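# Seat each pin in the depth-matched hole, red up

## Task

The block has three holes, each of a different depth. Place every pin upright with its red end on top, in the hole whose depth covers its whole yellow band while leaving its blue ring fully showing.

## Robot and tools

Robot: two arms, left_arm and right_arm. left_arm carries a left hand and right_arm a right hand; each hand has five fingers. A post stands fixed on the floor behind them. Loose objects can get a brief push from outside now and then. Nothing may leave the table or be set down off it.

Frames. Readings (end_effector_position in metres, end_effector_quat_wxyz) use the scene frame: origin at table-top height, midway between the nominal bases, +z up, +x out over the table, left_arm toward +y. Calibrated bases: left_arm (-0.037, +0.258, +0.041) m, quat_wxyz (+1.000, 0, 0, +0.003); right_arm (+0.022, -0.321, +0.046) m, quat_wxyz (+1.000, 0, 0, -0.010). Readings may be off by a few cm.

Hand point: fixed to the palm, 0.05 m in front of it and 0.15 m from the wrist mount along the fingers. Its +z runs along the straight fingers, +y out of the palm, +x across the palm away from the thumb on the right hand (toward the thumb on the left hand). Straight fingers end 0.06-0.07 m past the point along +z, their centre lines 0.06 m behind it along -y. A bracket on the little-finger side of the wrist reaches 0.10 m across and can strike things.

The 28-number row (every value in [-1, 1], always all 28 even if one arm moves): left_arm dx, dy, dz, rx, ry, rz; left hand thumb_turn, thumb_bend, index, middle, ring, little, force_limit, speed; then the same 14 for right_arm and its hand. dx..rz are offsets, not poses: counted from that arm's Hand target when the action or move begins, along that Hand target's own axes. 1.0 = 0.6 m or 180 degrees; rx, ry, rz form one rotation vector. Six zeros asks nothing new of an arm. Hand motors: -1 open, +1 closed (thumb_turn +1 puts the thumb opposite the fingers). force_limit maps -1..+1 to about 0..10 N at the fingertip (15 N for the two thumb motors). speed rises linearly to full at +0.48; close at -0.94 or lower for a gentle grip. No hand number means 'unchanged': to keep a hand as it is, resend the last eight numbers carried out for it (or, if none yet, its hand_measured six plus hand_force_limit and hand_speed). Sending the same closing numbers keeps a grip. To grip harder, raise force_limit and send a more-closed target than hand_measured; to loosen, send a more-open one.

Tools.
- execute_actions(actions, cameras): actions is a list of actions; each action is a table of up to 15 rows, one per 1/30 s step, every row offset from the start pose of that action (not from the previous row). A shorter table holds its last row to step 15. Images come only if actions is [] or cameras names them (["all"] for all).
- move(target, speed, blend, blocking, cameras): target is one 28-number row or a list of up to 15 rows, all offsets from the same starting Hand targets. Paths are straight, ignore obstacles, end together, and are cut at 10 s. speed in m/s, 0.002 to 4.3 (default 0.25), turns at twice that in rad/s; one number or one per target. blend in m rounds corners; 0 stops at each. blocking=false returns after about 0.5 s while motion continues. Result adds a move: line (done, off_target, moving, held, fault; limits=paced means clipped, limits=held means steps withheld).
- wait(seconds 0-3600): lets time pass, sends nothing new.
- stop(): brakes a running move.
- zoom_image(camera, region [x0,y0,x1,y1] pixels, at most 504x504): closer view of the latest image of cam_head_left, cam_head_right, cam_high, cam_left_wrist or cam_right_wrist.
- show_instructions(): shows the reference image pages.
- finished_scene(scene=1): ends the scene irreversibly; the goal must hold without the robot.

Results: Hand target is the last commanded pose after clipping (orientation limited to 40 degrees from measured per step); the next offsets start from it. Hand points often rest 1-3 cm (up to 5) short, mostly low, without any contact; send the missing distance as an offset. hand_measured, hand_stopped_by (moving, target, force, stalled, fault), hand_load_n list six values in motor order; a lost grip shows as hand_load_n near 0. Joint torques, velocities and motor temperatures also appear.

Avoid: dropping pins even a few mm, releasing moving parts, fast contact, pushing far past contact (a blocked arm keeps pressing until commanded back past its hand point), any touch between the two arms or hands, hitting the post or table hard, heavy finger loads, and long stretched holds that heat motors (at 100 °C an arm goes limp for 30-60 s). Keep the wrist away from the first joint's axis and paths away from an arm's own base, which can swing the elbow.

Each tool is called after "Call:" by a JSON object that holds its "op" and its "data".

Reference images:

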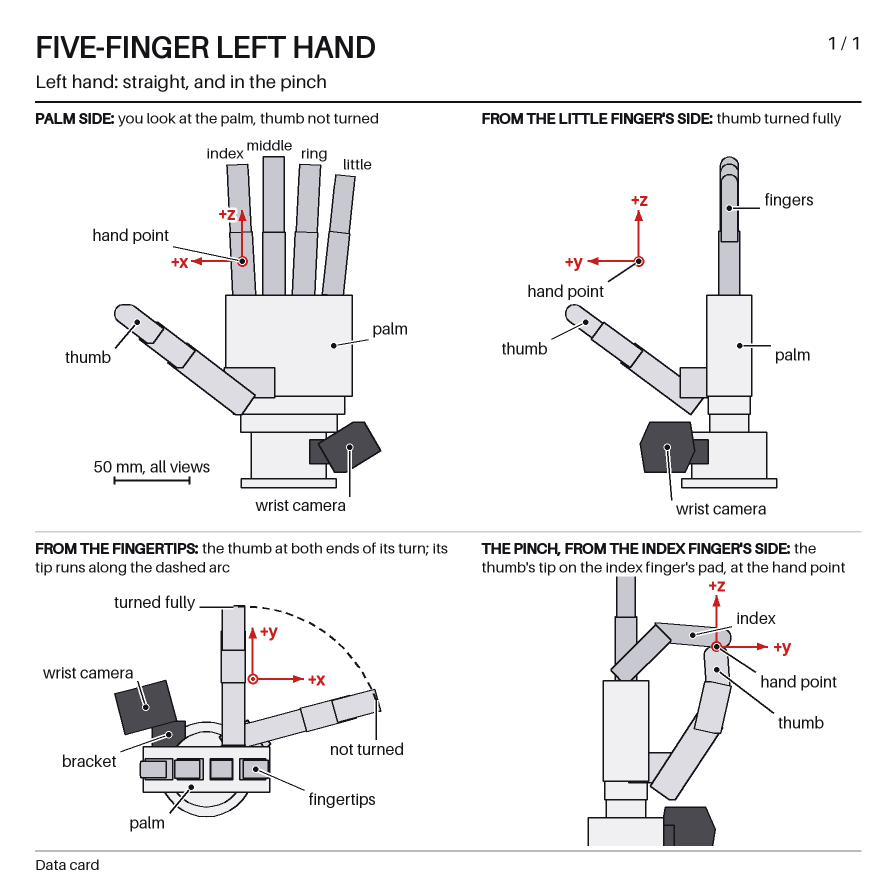

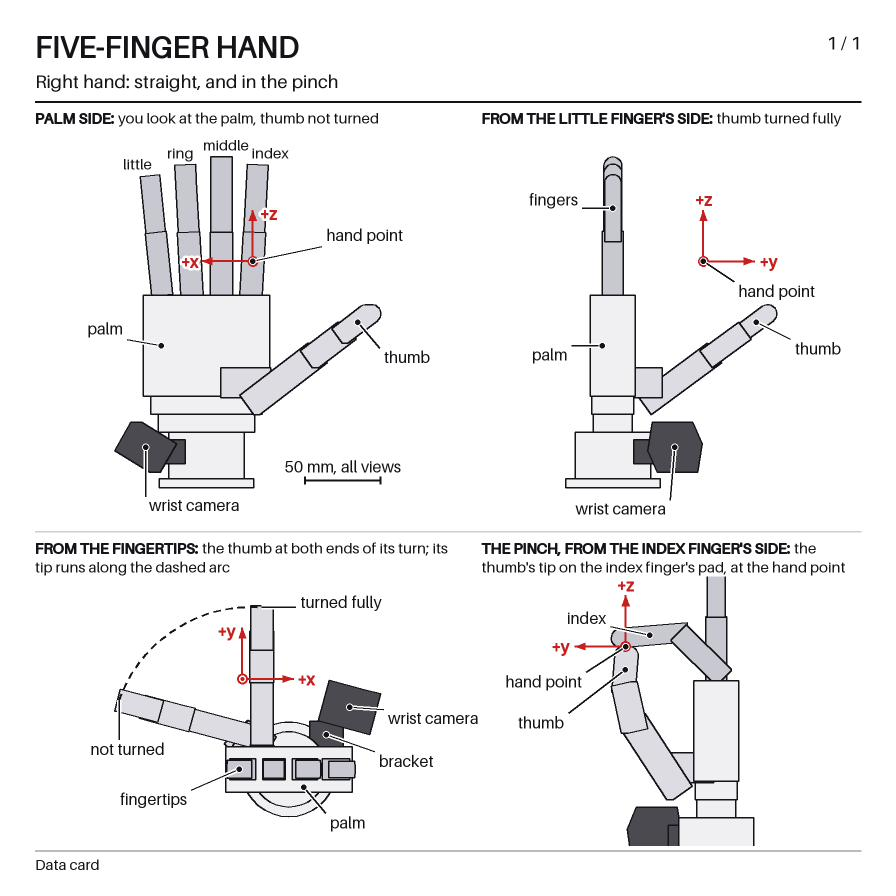

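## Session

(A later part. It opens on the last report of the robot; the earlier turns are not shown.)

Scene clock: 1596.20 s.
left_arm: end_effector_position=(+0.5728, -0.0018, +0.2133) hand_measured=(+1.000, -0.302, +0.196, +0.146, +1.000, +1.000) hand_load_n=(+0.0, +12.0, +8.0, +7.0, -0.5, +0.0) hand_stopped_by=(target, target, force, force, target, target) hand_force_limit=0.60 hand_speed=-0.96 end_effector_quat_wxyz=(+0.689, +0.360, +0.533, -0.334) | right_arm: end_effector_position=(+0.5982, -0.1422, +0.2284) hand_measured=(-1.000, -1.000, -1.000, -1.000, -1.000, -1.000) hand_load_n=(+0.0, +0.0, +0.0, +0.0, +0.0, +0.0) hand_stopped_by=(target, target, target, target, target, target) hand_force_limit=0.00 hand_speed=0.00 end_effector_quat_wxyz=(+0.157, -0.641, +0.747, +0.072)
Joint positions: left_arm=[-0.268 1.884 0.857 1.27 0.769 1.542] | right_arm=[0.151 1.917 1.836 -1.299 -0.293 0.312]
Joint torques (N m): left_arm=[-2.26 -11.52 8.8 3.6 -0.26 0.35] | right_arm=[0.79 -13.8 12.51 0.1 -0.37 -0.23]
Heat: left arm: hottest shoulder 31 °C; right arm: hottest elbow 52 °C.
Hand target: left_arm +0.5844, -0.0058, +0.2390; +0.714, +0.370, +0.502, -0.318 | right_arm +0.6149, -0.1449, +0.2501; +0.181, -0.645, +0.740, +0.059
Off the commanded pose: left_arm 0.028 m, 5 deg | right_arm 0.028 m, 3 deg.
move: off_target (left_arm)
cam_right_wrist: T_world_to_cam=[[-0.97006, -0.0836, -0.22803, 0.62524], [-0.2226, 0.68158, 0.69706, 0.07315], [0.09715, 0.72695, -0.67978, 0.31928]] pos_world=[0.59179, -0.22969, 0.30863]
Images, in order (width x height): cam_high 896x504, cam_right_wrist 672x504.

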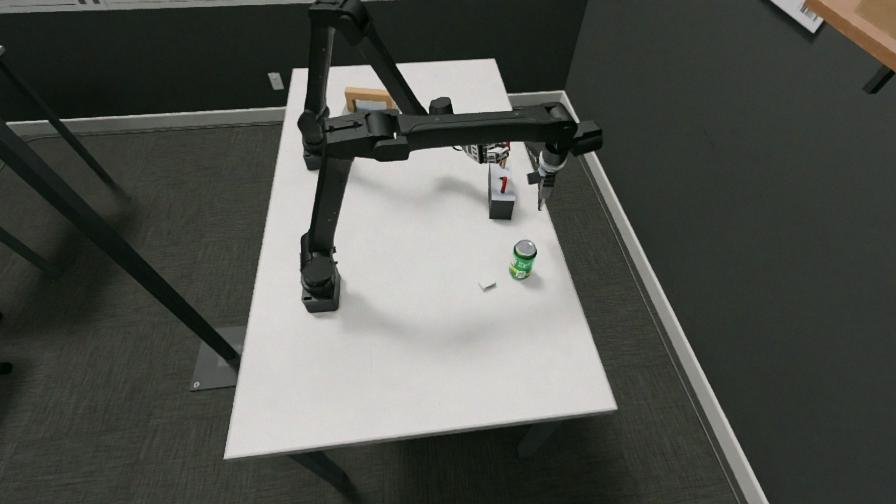

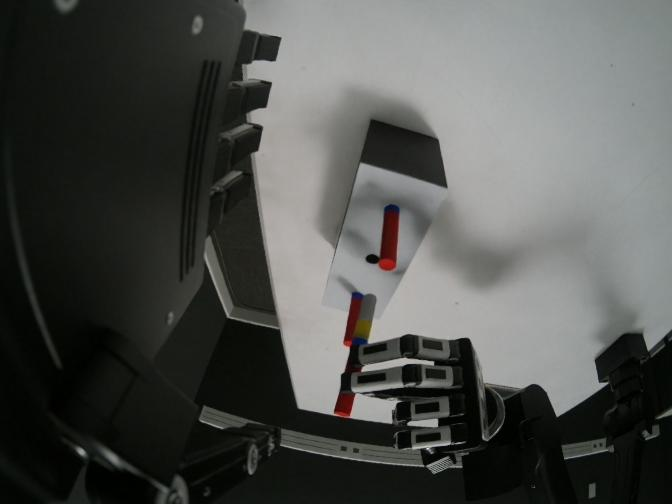

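Call:
{"op": "move", "data": {"target": [0.0353,-0.0103,-0.0039,0.0011,-0.0067,0.0108,1,-0.30,0.31,0.31,1,1,0.6,-0.96,0,0,0,0,0,0,-1,-1,-1,-1,-1,-1,0,0.0], "speed": 0.04, "cameras": ["cam_right_wrist","cam_high"]}}

Call:
{"op": "zoom_image", "data": {"camera": "cam_right_wrist", "region": [330, 240, 400, 310]}}

Call:
{"op": "zoom_image", "data": {"camera": "cam_right_wrist", "region": [320, 310, 400, 390]}}

Call:
{"op": "zoom_image", "data": {"camera": "cam_high", "region": [490, 145, 520, 185]}}

Scene clock: 1602.47 s.
left_arm: end_effector_position=(+0.5752, -0.0020, +0.1942) hand_measured=(+1.000, -0.302, +0.196, +0.146, +1.000, +1.000) hand_load_n=(+0.0, +12.0, +7.5, +7.0, +0.0, +0.0) hand_stopped_by=(target, target, force, force, target, target) hand_force_limit=0.60 hand_speed=-0.96 end_effector_quat_wxyz=(+0.702, +0.366, +0.518, -0.325) | right_arm: end_effector_position=(+0.5982, -0.1422, +0.2284) hand_measured=(-1.000, -1.000, -1.000, -1.000, -1.000, -1.000) hand_load_n=(+0.0, +0.0, +0.0, +0.0, +0.0, +0.0) hand_stopped_by=(target, target, target, target, target, target) hand_force_limit=0.00 hand_speed=0.00 end_effector_quat_wxyz=(+0.157, -0.641, +0.747, +0.072)
Joint positions: left_arm=[-0.268 1.963 0.868 1.372 0.769 1.559] | right_arm=[0.151 1.917 1.836 -1.299 -0.293 0.312]
Joint torques (N m): left_arm=[-2.67 -12.1 7.83 3.37 -0.35 0.36] | right_arm=[0.79 -13.86 12.55 0.06 -0.36 -0.23]
Heat: left arm: hottest shoulder 32 °C; right arm: hottest elbow 52 °C.
Hand target: left_arm +0.5844, -0.0088, +0.2170; +0.724, +0.377, +0.487, -0.310 | right_arm +0.6149, -0.1449, +0.2501; +0.181, -0.645, +0.740, +0.059
Off the commanded pose: left_arm 0.025 m, 5 deg | right_arm 0.028 m, 3 deg.
move: off_target (left_arm)
cam_right_wrist: T_world_to_cam=[[-0.97006, -0.0836, -0.22803, 0.62524], [-0.2226, 0.68158, 0.69706, 0.07315], [0.09715, 0.72695, -0.67978, 0.31928]] pos_world=[0.59179, -0.22969, 0.30863]
Images, in order (width x height): cam_high 896x504, cam_right_wrist 672x504.

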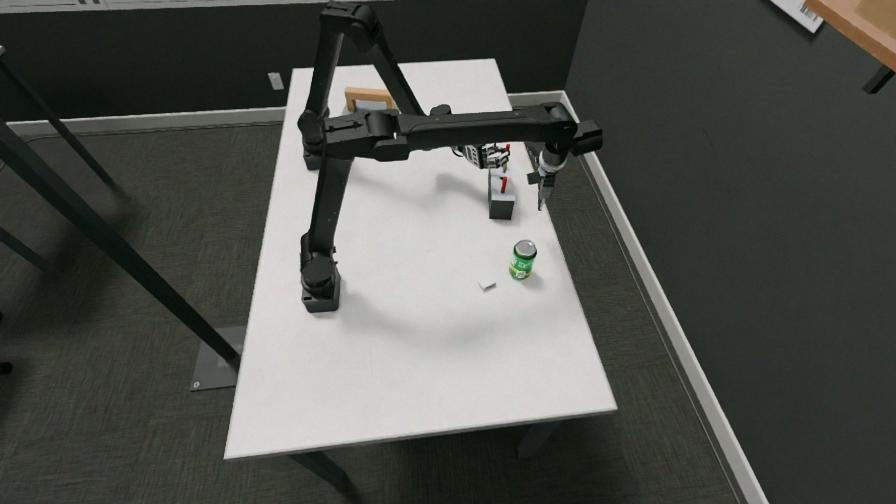

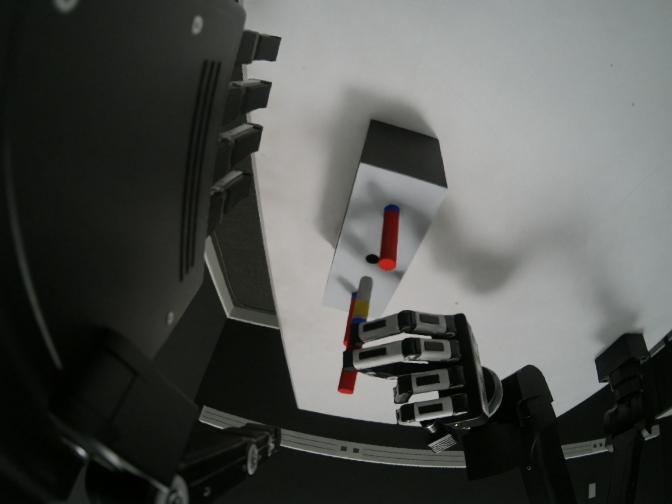

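Scaled by 7.200 from the camera's image (finer frame: 960x720).

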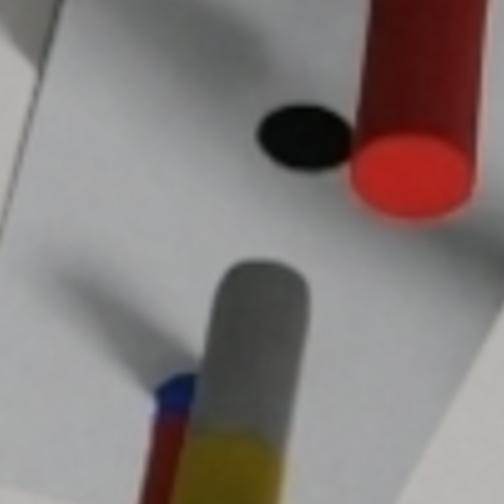

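Scaled by 6.300 from the camera's image (finer frame: 960x720).

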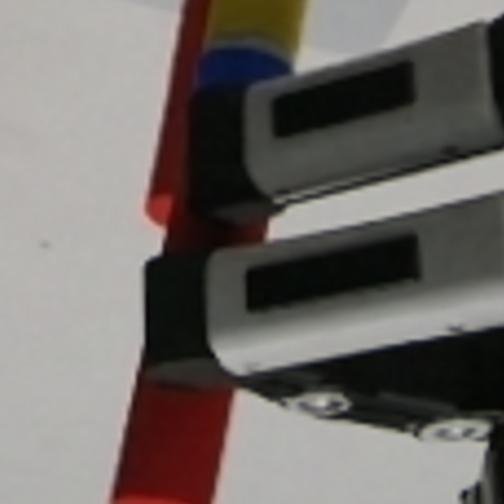

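Scaled by 12.600 from the camera's image (finer frame: 1280x720).

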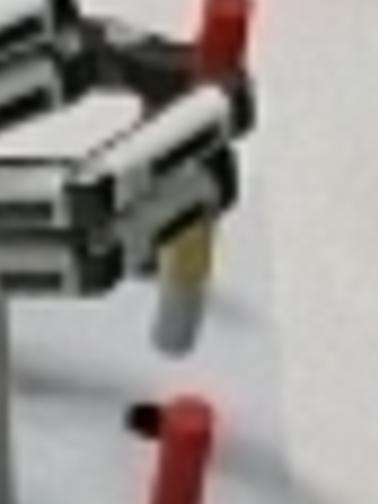

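Call:
{"op": "move", "data": {"target": [0.0200,-0.0129,-0.0059,0,0,0,1,-0.30,0.31,0.31,1,1,0.6,-0.96,0,0,0,0,0,0,-1,-1,-1,-1,-1,-1,0,0.0], "speed": 0.03, "cameras": ["cam_right_wrist","cam_high"]}}

Call:
{"op": "zoom_image", "data": {"camera": "cam_right_wrist", "region": [340, 235, 400, 295]}}

Call:
{"op": "zoom_image", "data": {"camera": "cam_right_wrist", "region": [320, 310, 400, 390]}}

Call:
{"op": "zoom_image", "data": {"camera": "cam_high", "region": [490, 145, 520, 185]}}

Scene clock: 1606.63 s.
left_arm: end_effector_position=(+0.5752, -0.0008, +0.1843) hand_measured=(+1.000, -0.302, +0.196, +0.146, +1.000, +1.000) hand_load_n=(+0.0, +12.0, +7.5, +7.5, +0.0, +0.0) hand_stopped_by=(target, target, force, force, target, target) hand_force_limit=0.60 hand_speed=-0.96 end_effector_quat_wxyz=(+0.705, +0.365, +0.516, -0.322) | right_arm: end_effector_position=(+0.5982, -0.1422, +0.2284) hand_measured=(-1.000, -1.000, -1.000, -1.000, -1.000, -1.000) hand_load_n=(+0.0, +0.0, +0.0, +0.0, +0.0, +0.0) hand_stopped_by=(target, target, target, target, target, target) hand_force_limit=0.00 hand_speed=0.00 end_effector_quat_wxyz=(+0.157, -0.641, +0.747, +0.072)
Joint positions: left_arm=[-0.268 1.994 0.868 1.408 0.763 1.56] | right_arm=[0.151 1.917 1.836 -1.299 -0.293 0.312]
Joint torques (N m): left_arm=[-2.61 -11.52 7.08 3.49 -0.32 0.32] | right_arm=[0.97 -13.68 12.52 0.05 -0.35 -0.23]
Heat: left arm: hottest shoulder 32 °C; right arm: hottest elbow 52 °C.
Hand target: left_arm +0.5804, -0.0108, +0.2030; +0.724, +0.377, +0.487, -0.310 | right_arm +0.6149, -0.1449, +0.2501; +0.181, -0.645, +0.740, +0.059
Off the commanded pose: left_arm 0.022 m, 4 deg | right_arm 0.028 m, 3 deg.
move: off_target (left_arm)
cam_right_wrist: T_world_to_cam=[[-0.97006, -0.0836, -0.22803, 0.62524], [-0.2226, 0.68158, 0.69706, 0.07315], [0.09715, 0.72695, -0.67978, 0.31928]] pos_world=[0.59179, -0.22969, 0.30863]
Images, in order (width x height): cam_high 896x504, cam_right_wrist 672x504.

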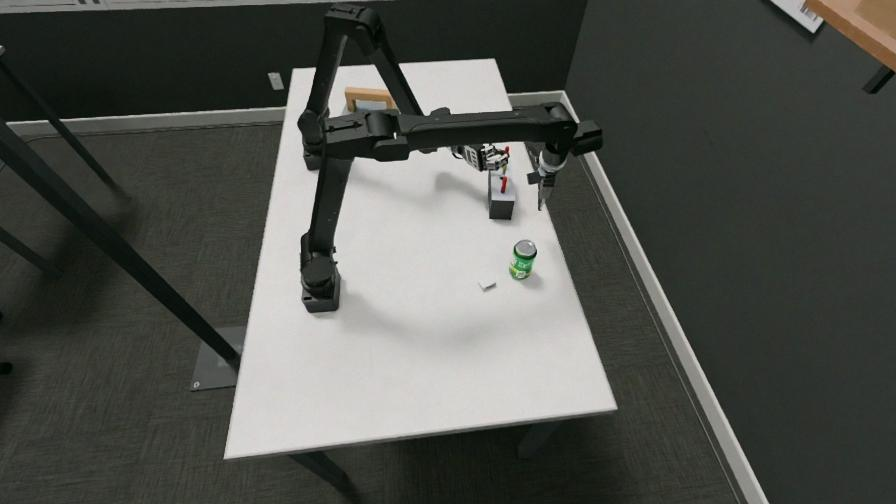

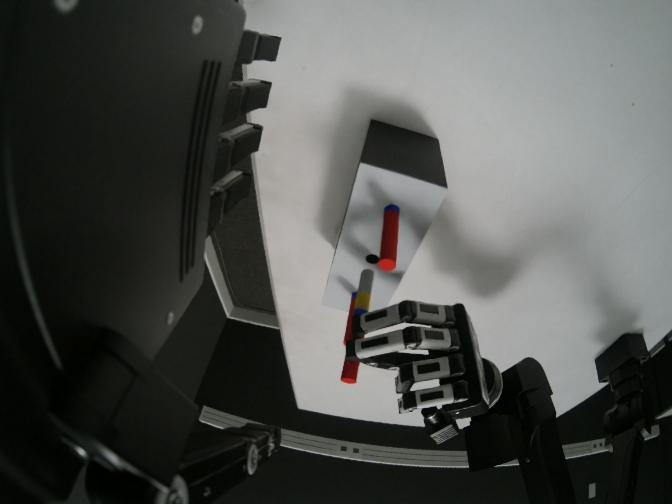

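Scaled by 8.400 from the camera's image (finer frame: 960x720).

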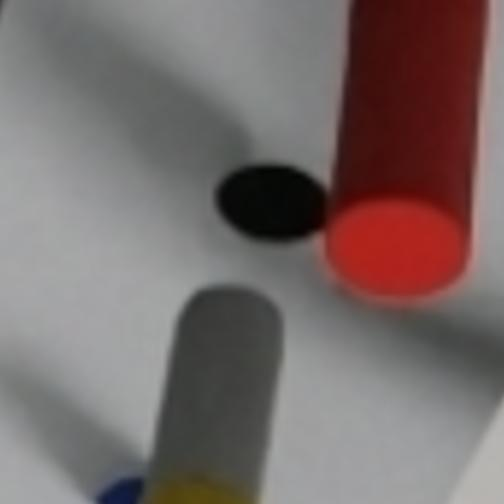

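Scaled by 6.300 from the camera's image (finer frame: 960x720).

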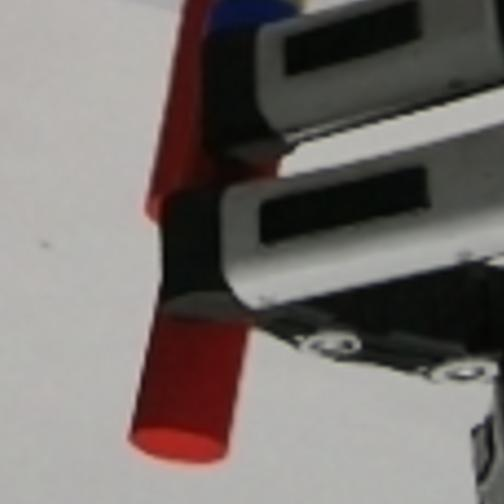

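Scaled by 12.600 from the camera's image (finer frame: 1280x720).

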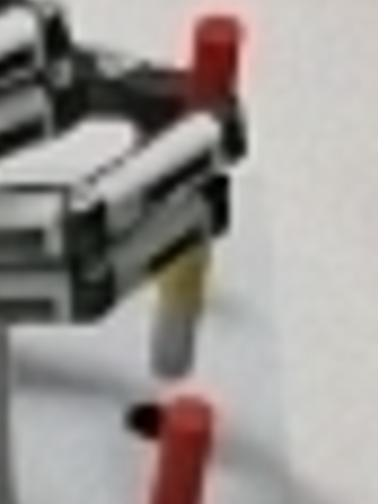

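Call:
{"op": "move", "data": {"target": [0.0023,-0.0183,-0.0032,0,0,0,1,-0.30,0.31,0.31,1,1,0.6,-0.96,0,0,0,0,0,0,-1,-1,-1,-1,-1,-1,0,0.0], "speed": 0.03, "cameras": ["cam_right_wrist","cam_high"]}}

Call:
{"op": "zoom_image", "data": {"camera": "cam_right_wrist", "region": [340, 235, 400, 295]}}

Call:
{"op": "zoom_image", "data": {"camera": "cam_high", "region": [490, 145, 520, 185]}}

Scene clock: 1609.93 s.
left_arm: end_effector_position=(+0.5717, -0.0089, +0.1897) hand_measured=(+1.000, -0.302, +0.196, +0.146, +1.000, +1.000) hand_load_n=(+0.0, +12.0, +7.5, +7.5, +0.0, +0.0) hand_stopped_by=(target, target, force, force, target, target) hand_force_limit=0.60 hand_speed=-0.96 end_effector_quat_wxyz=(+0.711, +0.368, +0.507, -0.321) | right_arm: end_effector_position=(+0.5982, -0.1422, +0.2284) hand_measured=(-1.000, -1.000, -1.000, -1.000, -1.000, -1.000) hand_load_n=(+0.0, +0.0, +0.0, +0.0, +0.0, +0.0) hand_stopped_by=(target, target, target, target, target, target) hand_force_limit=0.00 hand_speed=0.00 end_effector_quat_wxyz=(+0.157, -0.641, +0.747, +0.072)
Joint positions: left_arm=[-0.285 1.994 0.868 1.427 0.75 1.566] | right_arm=[0.151 1.917 1.836 -1.299 -0.293 0.312]
Joint torques (N m): left_arm=[-3.19 -11.87 5.16 3.45 -0.32 0.32] | right_arm=[0.67 -13.98 12.45 0.05 -0.35 -0.24]
Heat: left arm: hottest shoulder 32 °C; right arm: hottest elbow 52 °C.
Hand target: left_arm +0.5710, -0.0150, +0.1986; +0.724, +0.377, +0.487, -0.310 | right_arm +0.6149, -0.1449, +0.2501; +0.181, -0.645, +0.740, +0.059
Off the commanded pose: left_arm 0.011 m, 3 deg | right_arm 0.028 m, 3 deg.
move: off_target (left_arm)
cam_right_wrist: T_world_to_cam=[[-0.97006, -0.0836, -0.22803, 0.62524], [-0.2226, 0.68158, 0.69706, 0.07315], [0.09715, 0.72695, -0.67978, 0.31928]] pos_world=[0.59179, -0.22969, 0.30863]
Images, in order (width x height): cam_high 896x504, cam_right_wrist 672x504.

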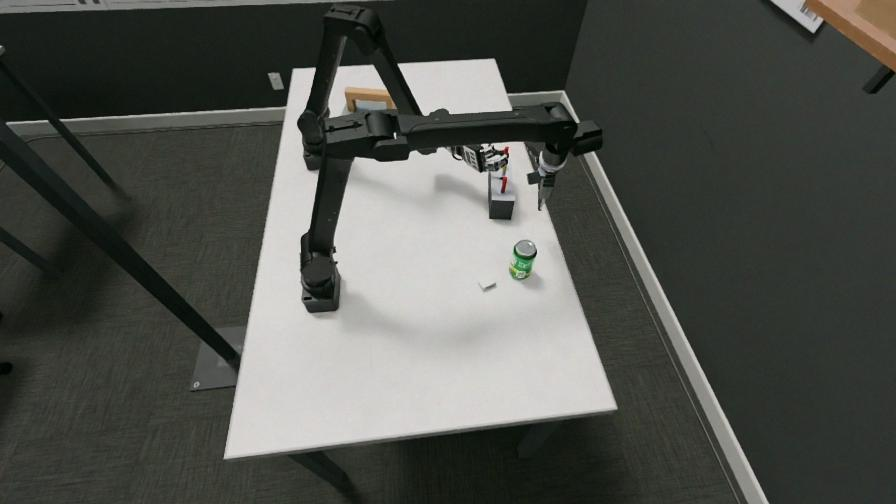

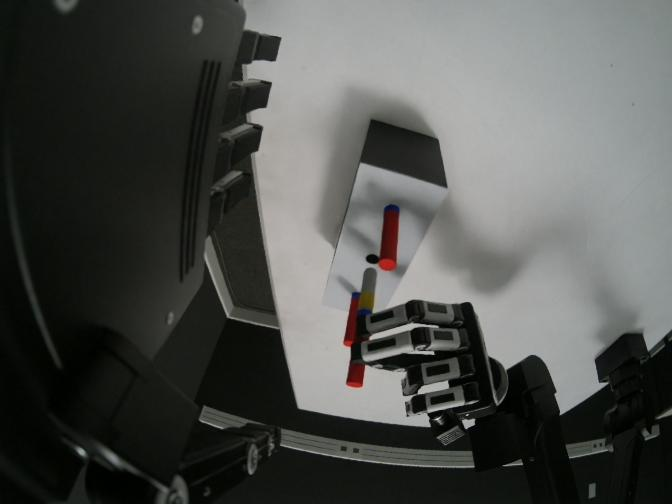

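Scaled by 8.400 from the camera's image (finer frame: 960x720).

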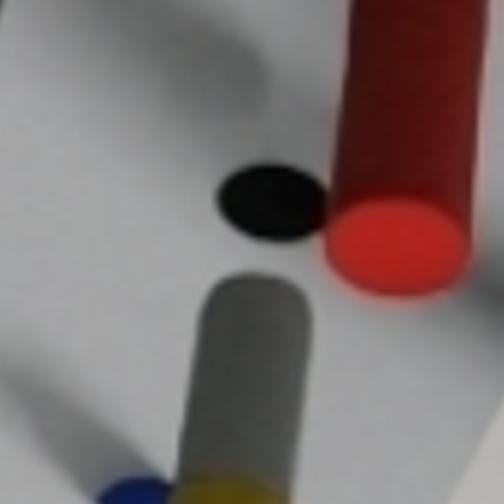

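Scaled by 12.600 from the camera's image (finer frame: 1280x720).

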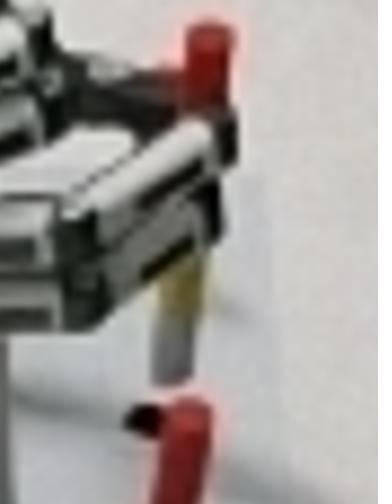

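Call:
{"op": "move", "data": {"target": [0.0127,0.0098,-0.0295,0,0,0,1,-0.30,0.31,0.31,1,1,0.6,-0.96,0,0,0,0,0,0,-1,-1,-1,-1,-1,-1,0,0.0], "speed": 0.03, "cameras": ["cam_right_wrist","cam_high"]}}

Call:
{"op": "zoom_image", "data": {"camera": "cam_right_wrist", "region": [340, 235, 400, 295]}}

Call:
{"op": "zoom_image", "data": {"camera": "cam_high", "region": [490, 145, 520, 185]}}

Scene clock: 1614.00 s.
left_arm: end_effector_position=(+0.5676, -0.0046, +0.1848) hand_measured=(+1.000, -0.302, +0.196, +0.146, +1.000, +1.000) hand_load_n=(+0.0, +12.0, +7.5, +7.5, +0.0, +0.0) hand_stopped_by=(target, target, force, force, target, target) hand_force_limit=0.60 hand_speed=-0.96 end_effector_quat_wxyz=(+0.713, +0.376, +0.497, -0.321) | right_arm: end_effector_position=(+0.5982, -0.1422, +0.2284) hand_measured=(-1.000, -1.000, -1.000, -1.000, -1.000, -1.000) hand_load_n=(+0.0, +0.0, +0.0, +0.0, +0.0, +0.0) hand_stopped_by=(target, target, target, target, target, target) hand_force_limit=0.00 hand_speed=0.00 end_effector_quat_wxyz=(+0.157, -0.641, +0.747, +0.072)
Joint positions: left_arm=[-0.273 2.016 0.861 1.474 0.778 1.566] | right_arm=[0.151 1.917 1.836 -1.299 -0.293 0.312]
Joint torques (N m): left_arm=[-0.97 -11.46 4.23 3.52 -0.15 0.21] | right_arm=[0.56 -13.74 12.46 0.13 -0.36 -0.25]
Heat: left arm: hottest shoulder 32 °C; right arm: hottest elbow 52 °C.
Hand target: left_arm +0.5699, +0.0024, +0.1886; +0.724, +0.377, +0.487, -0.310 | right_arm +0.6149, -0.1449, +0.2501; +0.181, -0.645, +0.740, +0.059
Off the commanded pose: left_arm 0.008 m, 2 deg | right_arm 0.028 m, 3 deg.
move: done
cam_right_wrist: T_world_to_cam=[[-0.97006, -0.0836, -0.22803, 0.62524], [-0.2226, 0.68158, 0.69706, 0.07315], [0.09715, 0.72695, -0.67978, 0.31928]] pos_world=[0.59179, -0.22969, 0.30863]
Images, in order (width x height): cam_high 896x504, cam_right_wrist 672x504.

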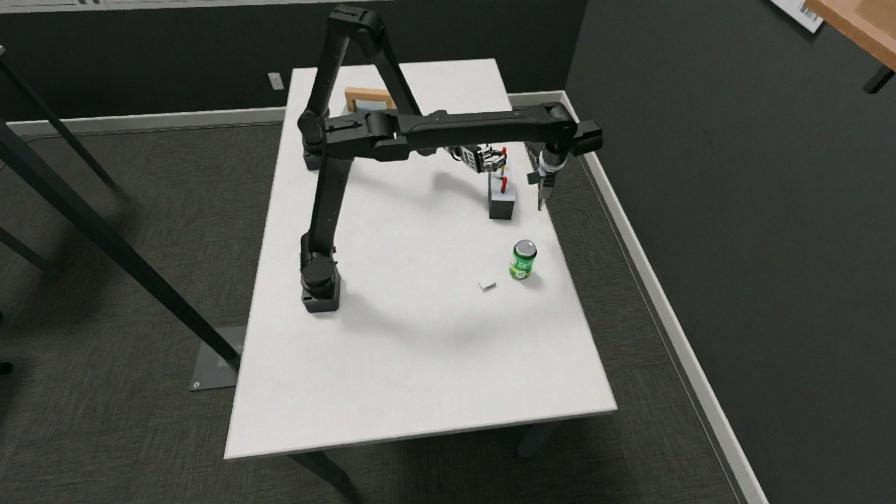

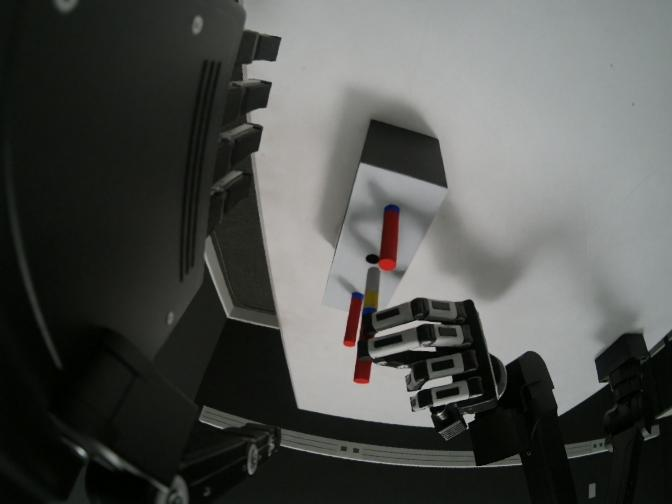

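Scaled by 8.400 from the camera's image (finer frame: 960x720).

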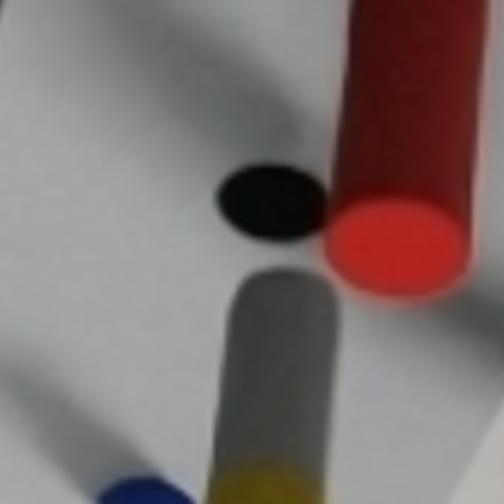

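Scaled by 12.600 from the camera's image (finer frame: 1280x720).

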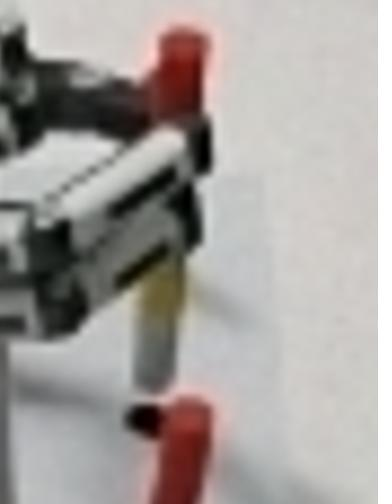

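Call:
{"op": "execute_actions", "data": {"actions": [], "cameras": ["cam_right_wrist","cam_high"]}}

Scene clock: 1615.70 s.
left_arm: end_effector_position=(+0.5676, -0.0046, +0.1848) hand_measured=(+1.000, -0.302, +0.196, +0.146, +1.000, +1.000) hand_load_n=(+0.0, +12.0, +8.0, +7.5, +0.0, +0.0) hand_stopped_by=(target, target, force, force, target, target) hand_force_limit=0.60 hand_speed=-0.96 end_effector_quat_wxyz=(+0.713, +0.376, +0.497, -0.321) | right_arm: end_effector_position=(+0.5982, -0.1422, +0.2284) hand_measured=(-1.000, -1.000, -1.000, -1.000, -1.000, -1.000) hand_load_n=(+0.0, +0.0, +0.0, +0.0, +0.0, +0.0) hand_stopped_by=(target, target, target, target, target, target) hand_force_limit=0.00 hand_speed=0.00 end_effector_quat_wxyz=(+0.157, -0.641, +0.747, +0.072)
Joint positions: left_arm=[-0.273 2.016 0.861 1.474 0.778 1.566] | right_arm=[0.151 1.917 1.836 -1.299 -0.293 0.312]
Joint velocities: within noise
Joint torques (N m): left_arm=[-1.32 -11.34 4.29 3.45 -0.16 0.21] | right_arm=[0.79 -13.74 12.53 0.12 -0.35 -0.24]
Motor temperatures (°C): left_arm=[27 32 29 24 22 20] | right_arm=[22 31 52 22 24 23]
Heat: left arm: hottest shoulder 32 °C; right arm: hottest elbow 52 °C.
Hand target: left_arm +0.5699, +0.0024, +0.1886; +0.724, +0.377, +0.487, -0.310 | right_arm +0.6149, -0.1449, +0.2501; +0.181, -0.645, +0.740, +0.059
Off the commanded pose: left_arm 0.008 m, 2 deg | right_arm 0.028 m, 3 deg.
camera_calibration:
cam_right_wrist: T_world_to_cam=[[-0.97006, -0.0836, -0.22803, 0.62524], [-0.2226, 0.68158, 0.69706, 0.07315], [0.09715, 0.72695, -0.67978, 0.31928]] pos_world=[0.59179, -0.22969, 0.30863]
Images, in order (width x height): cam_high 896x504, cam_right_wrist 672x504.

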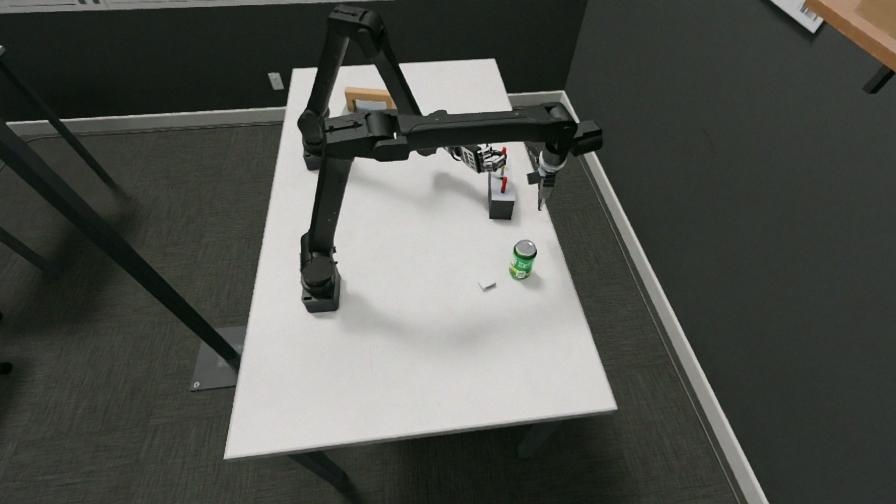

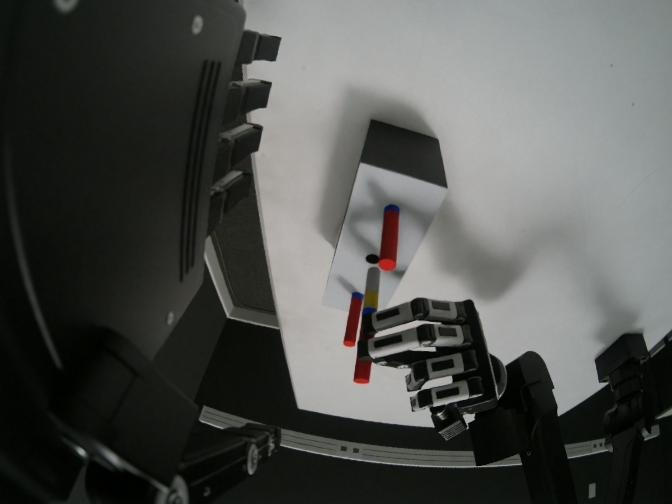

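Call:
{"op": "move", "data": {"target": [0.0116,0.003,0.0007,-0.0008,0.0143,-0.0174,1,-0.30,0.31,0.31,1,1,0.6,-0.96,0,0,0,0,0,0,-1,-1,-1,-1,-1,-1,0,0.0], "speed": 0.03, "cameras": ["cam_right_wrist","cam_high"]}}

Scene clock: 1618.83 s.
left_arm: end_effector_position=(+0.5703, -0.0043, +0.1709) hand_measured=(+1.000, -0.302, +0.196, +0.146, +1.000, +1.000) hand_load_n=(+0.0, +12.0, +7.5, +7.5, +0.0, +0.0) hand_stopped_by=(target, target, force, force, target, target) hand_force_limit=0.60 hand_speed=-0.96 end_effector_quat_wxyz=(+0.697, +0.372, +0.518, -0.327) | right_arm: end_effector_position=(+0.5982, -0.1422, +0.2284) hand_measured=(-1.000, -1.000, -1.000, -1.000, -1.000, -1.000) hand_load_n=(+0.0, +0.0, +0.0, +0.0, +0.0, +0.0) hand_stopped_by=(target, target, target, target, target, target) hand_force_limit=0.00 hand_speed=0.00 end_effector_quat_wxyz=(+0.157, -0.641, +0.747, +0.072)
Joint positions: left_arm=[-0.271 2.016 0.861 1.419 0.778 1.566] | right_arm=[0.151 1.917 1.836 -1.299 -0.293 0.312]
Joint torques (N m): left_arm=[-0.91 -13.51 4.41 2.14 -0.16 0.07] | right_arm=[0.91 -13.68 12.59 0.09 -0.35 -0.24]
Heat: left arm: hottest shoulder 32 °C; right arm: hottest elbow 52 °C.
Hand target: left_arm +0.5739, +0.0024, +0.1826; +0.705, +0.369, +0.514, -0.321 | right_arm +0.6149, -0.1449, +0.2501; +0.181, -0.645, +0.740, +0.059
Off the commanded pose: left_arm 0.014 m, 1 deg | right_arm 0.028 m, 3 deg.
move: off_target (left_arm)
cam_right_wrist: T_world_to_cam=[[-0.97006, -0.0836, -0.22803, 0.62524], [-0.2226, 0.68158, 0.69706, 0.07315], [0.09715, 0.72695, -0.67978, 0.31928]] pos_world=[0.59179, -0.22969, 0.30863]
Images, in order (width x height): cam_high 896x504, cam_right_wrist 672x504.

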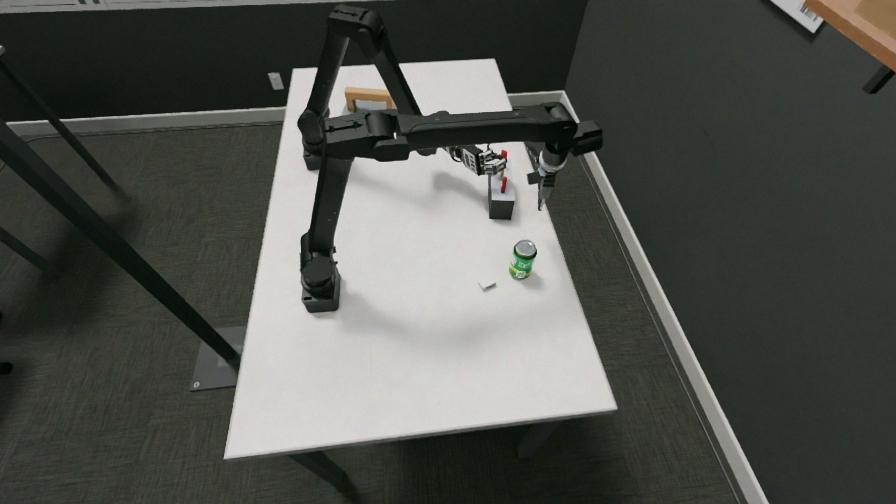

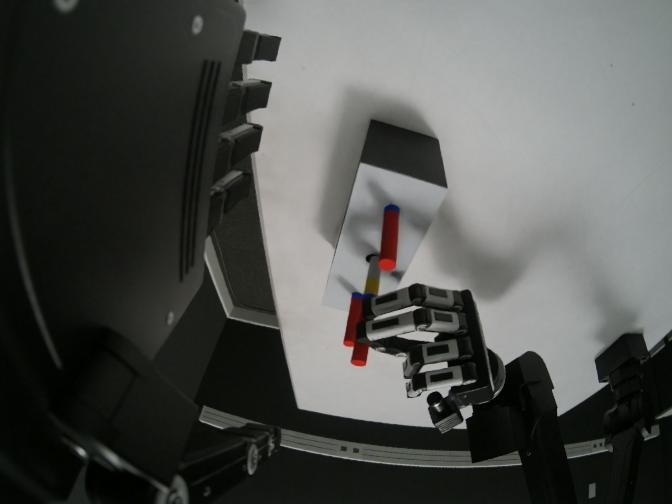

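Call:
{"op": "zoom_image", "data": {"camera": "cam_right_wrist", "region": [350, 240, 400, 290]}}

Call:
{"op": "zoom_image", "data": {"camera": "cam_high", "region": [485, 145, 520, 190]}}

Scaled by 10.080 from the camera's image (finer frame: 960x720).

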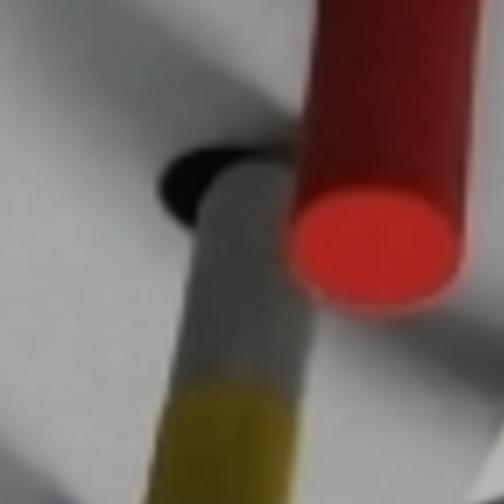

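Scaled by 11.200 from the camera's image (finer frame: 1280x720).

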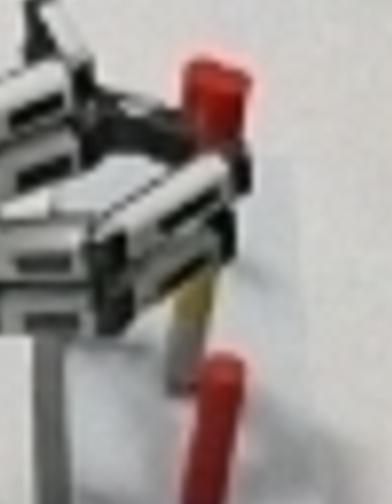

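Call:
{"op": "zoom_image", "data": {"camera": "cam_right_wrist", "region": [362, 248, 386, 272]}}

Scaled by 21.000 from the camera's image (finer frame: 960x720).

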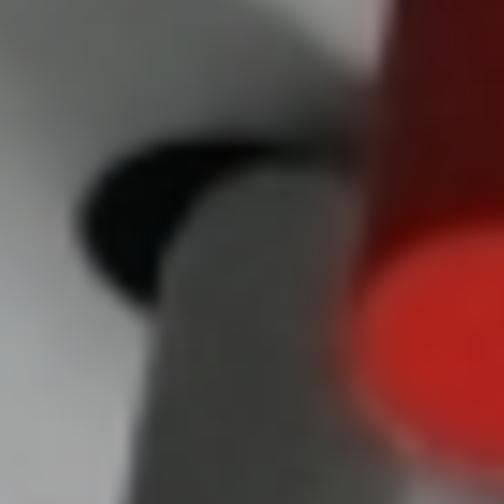

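Call:
{"op": "zoom_image", "data": {"camera": "cam_high", "region": [492, 166, 512, 186]}}

Scaled by 25.200 from the camera's image (finer frame: 1280x720).

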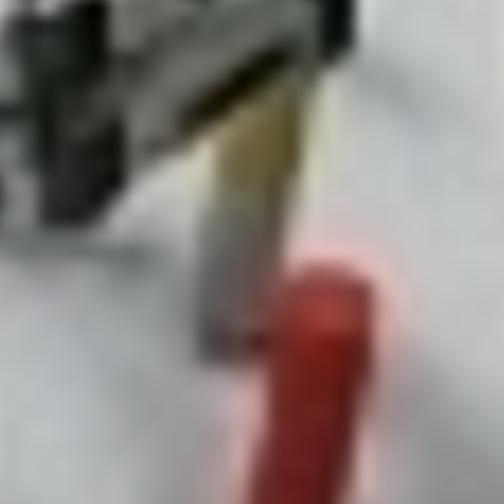

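Call:
{"op": "move", "data": {"target": [-0.0062,0.0139,0.0071,0,0,0,1,-0.30,0.31,0.31,1,1,0.6,-0.96,0,0,0,0,0,0,-1,-1,-1,-1,-1,-1,0,0.0], "speed": 0.03}}

Scene clock: 1624.47 s.
left_arm: end_effector_position=(+0.5708, -0.0043, +0.1667) hand_measured=(+1.000, -0.302, +0.196, +0.146, +1.000, +1.000) hand_load_n=(+0.0, +11.5, +8.0, +7.5, +0.0, +0.0) hand_stopped_by=(target, target, force, force, target, target) hand_force_limit=0.60 hand_speed=-0.96 end_effector_quat_wxyz=(+0.691, +0.372, +0.525, -0.330) | right_arm: end_effector_position=(+0.5982, -0.1422, +0.2284) hand_measured=(-1.000, -1.000, -1.000, -1.000, -1.000, -1.000) hand_load_n=(+0.0, +0.0, +0.0, +0.0, +0.0, +0.0) hand_stopped_by=(target, target, target, target, target, target) hand_force_limit=0.00 hand_speed=0.00 end_effector_quat_wxyz=(+0.157, -0.641, +0.747, +0.072)
Joint positions: left_arm=[-0.27 2.014 0.861 1.399 0.783 1.566] | right_arm=[0.151 1.917 1.836 -1.299 -0.293 0.312]
Joint torques (N m): left_arm=[-0.79 -13.92 6.09 1.88 -0.1 0.05] | right_arm=[0.79 -13.86 12.51 0.05 -0.35 -0.23]
Heat: left arm: hottest shoulder 32 °C; right arm: hottest elbow 52 °C.
Hand target: left_arm +0.5819, +0.0034, +0.1886; +0.705, +0.369, +0.514, -0.321 | right_arm +0.6149, -0.1449, +0.2501; +0.181, -0.645, +0.740, +0.059
Off the commanded pose: left_arm 0.026 m, 2 deg | right_arm 0.028 m, 3 deg.
move: off_target (left_arm)

Call:
{"op": "execute_actions", "data": {"actions": [], "cameras": ["cam_right_wrist","cam_high"]}}

Call:
{"op": "zoom_image", "data": {"camera": "cam_right_wrist", "region": [360, 245, 390, 275]}}

Call:
{"op": "zoom_image", "data": {"camera": "cam_high", "region": [485, 155, 515, 185]}}

Scene clock: 1625.33 s.
left_arm: end_effector_position=(+0.5708, -0.0043, +0.1667) hand_measured=(+1.000, -0.302, +0.196, +0.146, +1.000, +1.000) hand_load_n=(+0.0, +12.0, +8.0, +7.5, +0.0, +0.0) hand_stopped_by=(target, target, force, force, target, target) hand_force_limit=0.60 hand_speed=-0.96 end_effector_quat_wxyz=(+0.691, +0.372, +0.525, -0.330) | right_arm: end_effector_position=(+0.5982, -0.1422, +0.2284) hand_measured=(-1.000, -1.000, -1.000, -1.000, -1.000, -1.000) hand_load_n=(+0.0, +0.0, +0.0, +0.0, +0.0, +0.0) hand_stopped_by=(target, target, target, target, target, target) hand_force_limit=0.00 hand_speed=0.00 end_effector_quat_wxyz=(+0.157, -0.641, +0.747, +0.072)
Joint positions: left_arm=[-0.27 2.014 0.861 1.399 0.783 1.566] | right_arm=[0.151 1.917 1.836 -1.299 -0.293 0.312]
Joint velocities: within noise
Joint torques (N m): left_arm=[-0.97 -14.1 6.08 1.92 -0.12 0.03] | right_arm=[0.5 -13.86 12.51 0.13 -0.35 -0.23]
Motor temperatures (°C): left_arm=[27 32 29 24 21 20] | right_arm=[22 32 52 22 24 23]
Heat: left arm: hottest shoulder 32 °C; right arm: hottest elbow 52 °C.
Hand target: left_arm +0.5819, +0.0034, +0.1886; +0.705, +0.369, +0.514, -0.321 | right_arm +0.6149, -0.1449, +0.2501; +0.181, -0.645, +0.740, +0.059
Off the commanded pose: left_arm 0.026 m, 2 deg | right_arm 0.028 m, 3 deg.
camera_calibration:
cam_right_wrist: T_world_to_cam=[[-0.97006, -0.0836, -0.22803, 0.62524], [-0.2226, 0.68158, 0.69706, 0.07315], [0.09715, 0.72695, -0.67978, 0.31928]] pos_world=[0.59179, -0.22969, 0.30863]
Images, in order (width x height): cam_high 896x504, cam_right_wrist 672x504.

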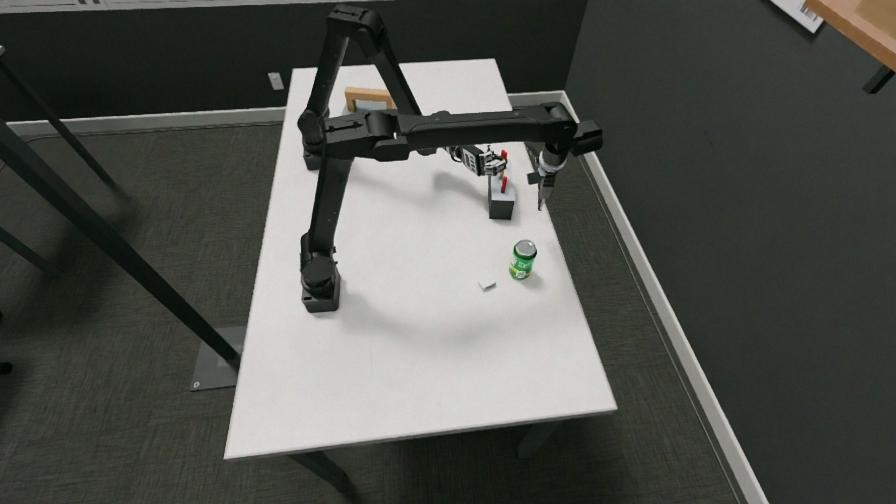

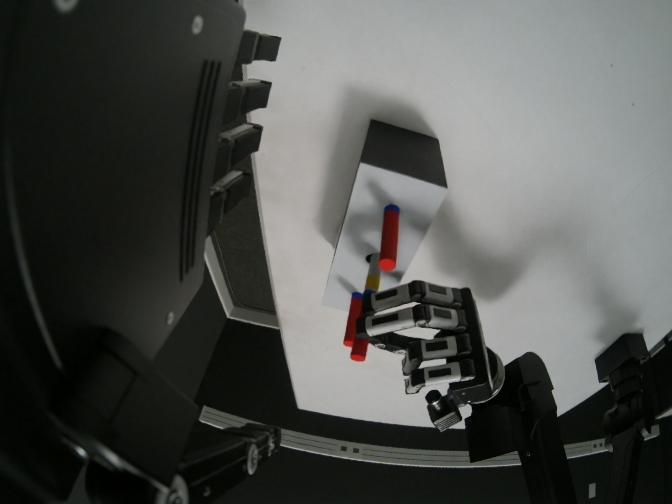

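Scaled by 16.800 from the camera's image (finer frame: 960x720).

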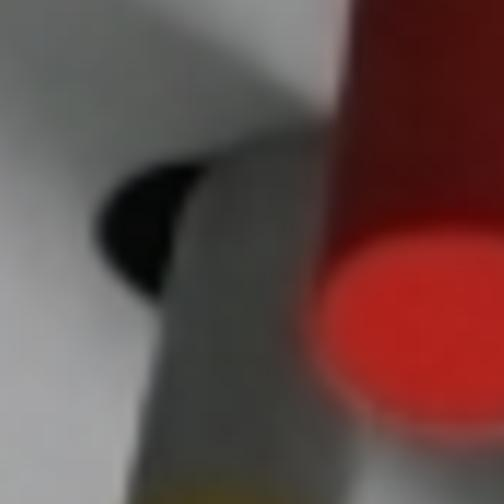

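Scaled by 16.800 from the camera's image (finer frame: 1280x720).

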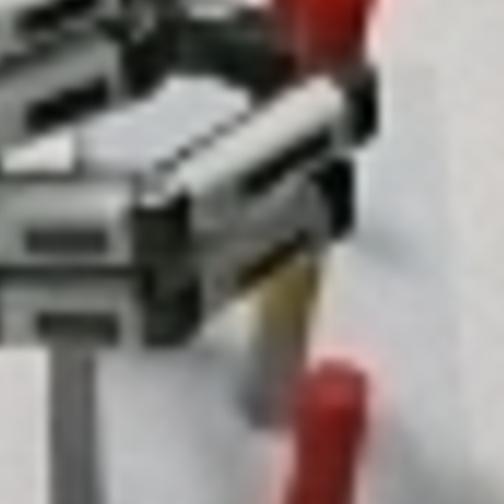

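Call:
{"op": "zoom_image", "data": {"camera": "cam_right_wrist", "region": [364, 248, 384, 268]}}

Scaled by 25.200 from the camera's image (finer frame: 960x720).

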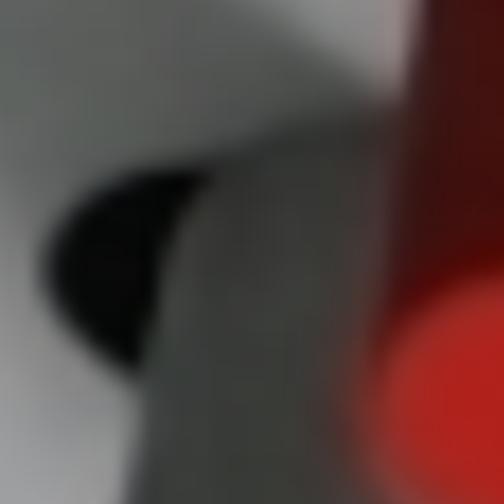

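Call:
{"op": "move", "data": {"target": [-0.0080,0.0123,-0.0012,0,-0.0106,0.0108,1,-0.30,0.31,0.31,1,1,0.6,-0.96,0,0,0,0,0,0,-1,-1,-1,-1,-1,-1,0,0.0], "speed": 0.03}}

Scene clock: 1631.07 s.
left_arm: end_effector_position=(+0.5733, +0.0052, +0.1706) hand_measured=(+1.000, -0.302, +0.196, +0.146, +1.000, +1.000) hand_load_n=(+0.0, +12.0, +8.0, +7.5, +0.0, +0.0) hand_stopped_by=(target, target, force, force, target, target) hand_force_limit=0.60 hand_speed=-0.96 end_effector_quat_wxyz=(+0.697, +0.372, +0.520, -0.324) | right_arm: end_effector_position=(+0.5982, -0.1422, +0.2284) hand_measured=(-1.000, -1.000, -1.000, -1.000, -1.000, -1.000) hand_load_n=(+0.0, +0.0, +0.0, +0.0, +0.0, +0.0) hand_stopped_by=(target, target, target, target, target, target) hand_force_limit=0.00 hand_speed=0.00 end_effector_quat_wxyz=(+0.157, -0.641, +0.747, +0.072)
Joint positions: left_arm=[-0.251 2.014 0.861 1.416 0.795 1.566] | right_arm=[0.151 1.917 1.836 -1.299 -0.293 0.312]
Joint torques (N m): left_arm=[-0.79 -12.51 7.54 3.43 -0.13 0.01] | right_arm=[0.73 -13.86 12.56 0.03 -0.35 -0.24]
Heat: left arm: hottest shoulder 32 °C; right arm: hottest elbow 52 °C.
Hand target: left_arm +0.5864, +0.0083, +0.1945; +0.719, +0.372, +0.496, -0.315 | right_arm +0.6149, -0.1449, +0.2501; +0.181, -0.645, +0.740, +0.059
Off the commanded pose: left_arm 0.027 m, 4 deg | right_arm 0.028 m, 3 deg.
move: off_target (left_arm)

Call:
{"op": "move", "data": {"target": [0.0020,-0.0122,0.0198,0,0,0,1,-0.30,0.31,0.31,1,1,0.6,-0.96,0,0,0,0,0,0,-1,-1,-1,-1,-1,-1,0,0.0], "speed": 0.03}}

Scene clock: 1632.93 s.
left_arm: end_effector_position=(+0.5800, +0.0078, +0.1763) hand_measured=(+1.000, -0.302, +0.196, +0.146, +1.000, +1.000) hand_load_n=(+0.0, +11.5, +8.0, +7.0, +0.0, +0.0) hand_stopped_by=(target, target, force, force, target, target) hand_force_limit=0.60 hand_speed=-0.96 end_effector_quat_wxyz=(+0.705, +0.365, +0.519, -0.317) | right_arm: end_effector_position=(+0.5982, -0.1422, +0.2284) hand_measured=(-1.000, -1.000, -1.000, -1.000, -1.000, -1.000) hand_load_n=(+0.0, +0.0, +0.0, +0.0, +0.0, +0.0) hand_stopped_by=(target, target, target, target, target, target) hand_force_limit=0.00 hand_speed=0.00 end_effector_quat_wxyz=(+0.157, -0.641, +0.747, +0.072)
Joint positions: left_arm=[-0.251 2.014 0.874 1.416 0.772 1.566] | right_arm=[0.151 1.917 1.836 -1.299 -0.293 0.312]
Joint torques (N m): left_arm=[-2.78 -12.34 7.34 2.92 -0.36 0.14] | right_arm=[0.56 -13.92 12.52 0.08 -0.35 -0.23]
Heat: left arm: hottest shoulder 32 °C; right arm: hottest elbow 52 °C.
Hand target: left_arm +0.5865, -0.0058, +0.1944; +0.719, +0.372, +0.496, -0.315 | right_arm +0.6149, -0.1449, +0.2501; +0.181, -0.645, +0.740, +0.059
Off the commanded pose: left_arm 0.024 m, 3 deg | right_arm 0.028 m, 3 deg.
move: off_target (left_arm)


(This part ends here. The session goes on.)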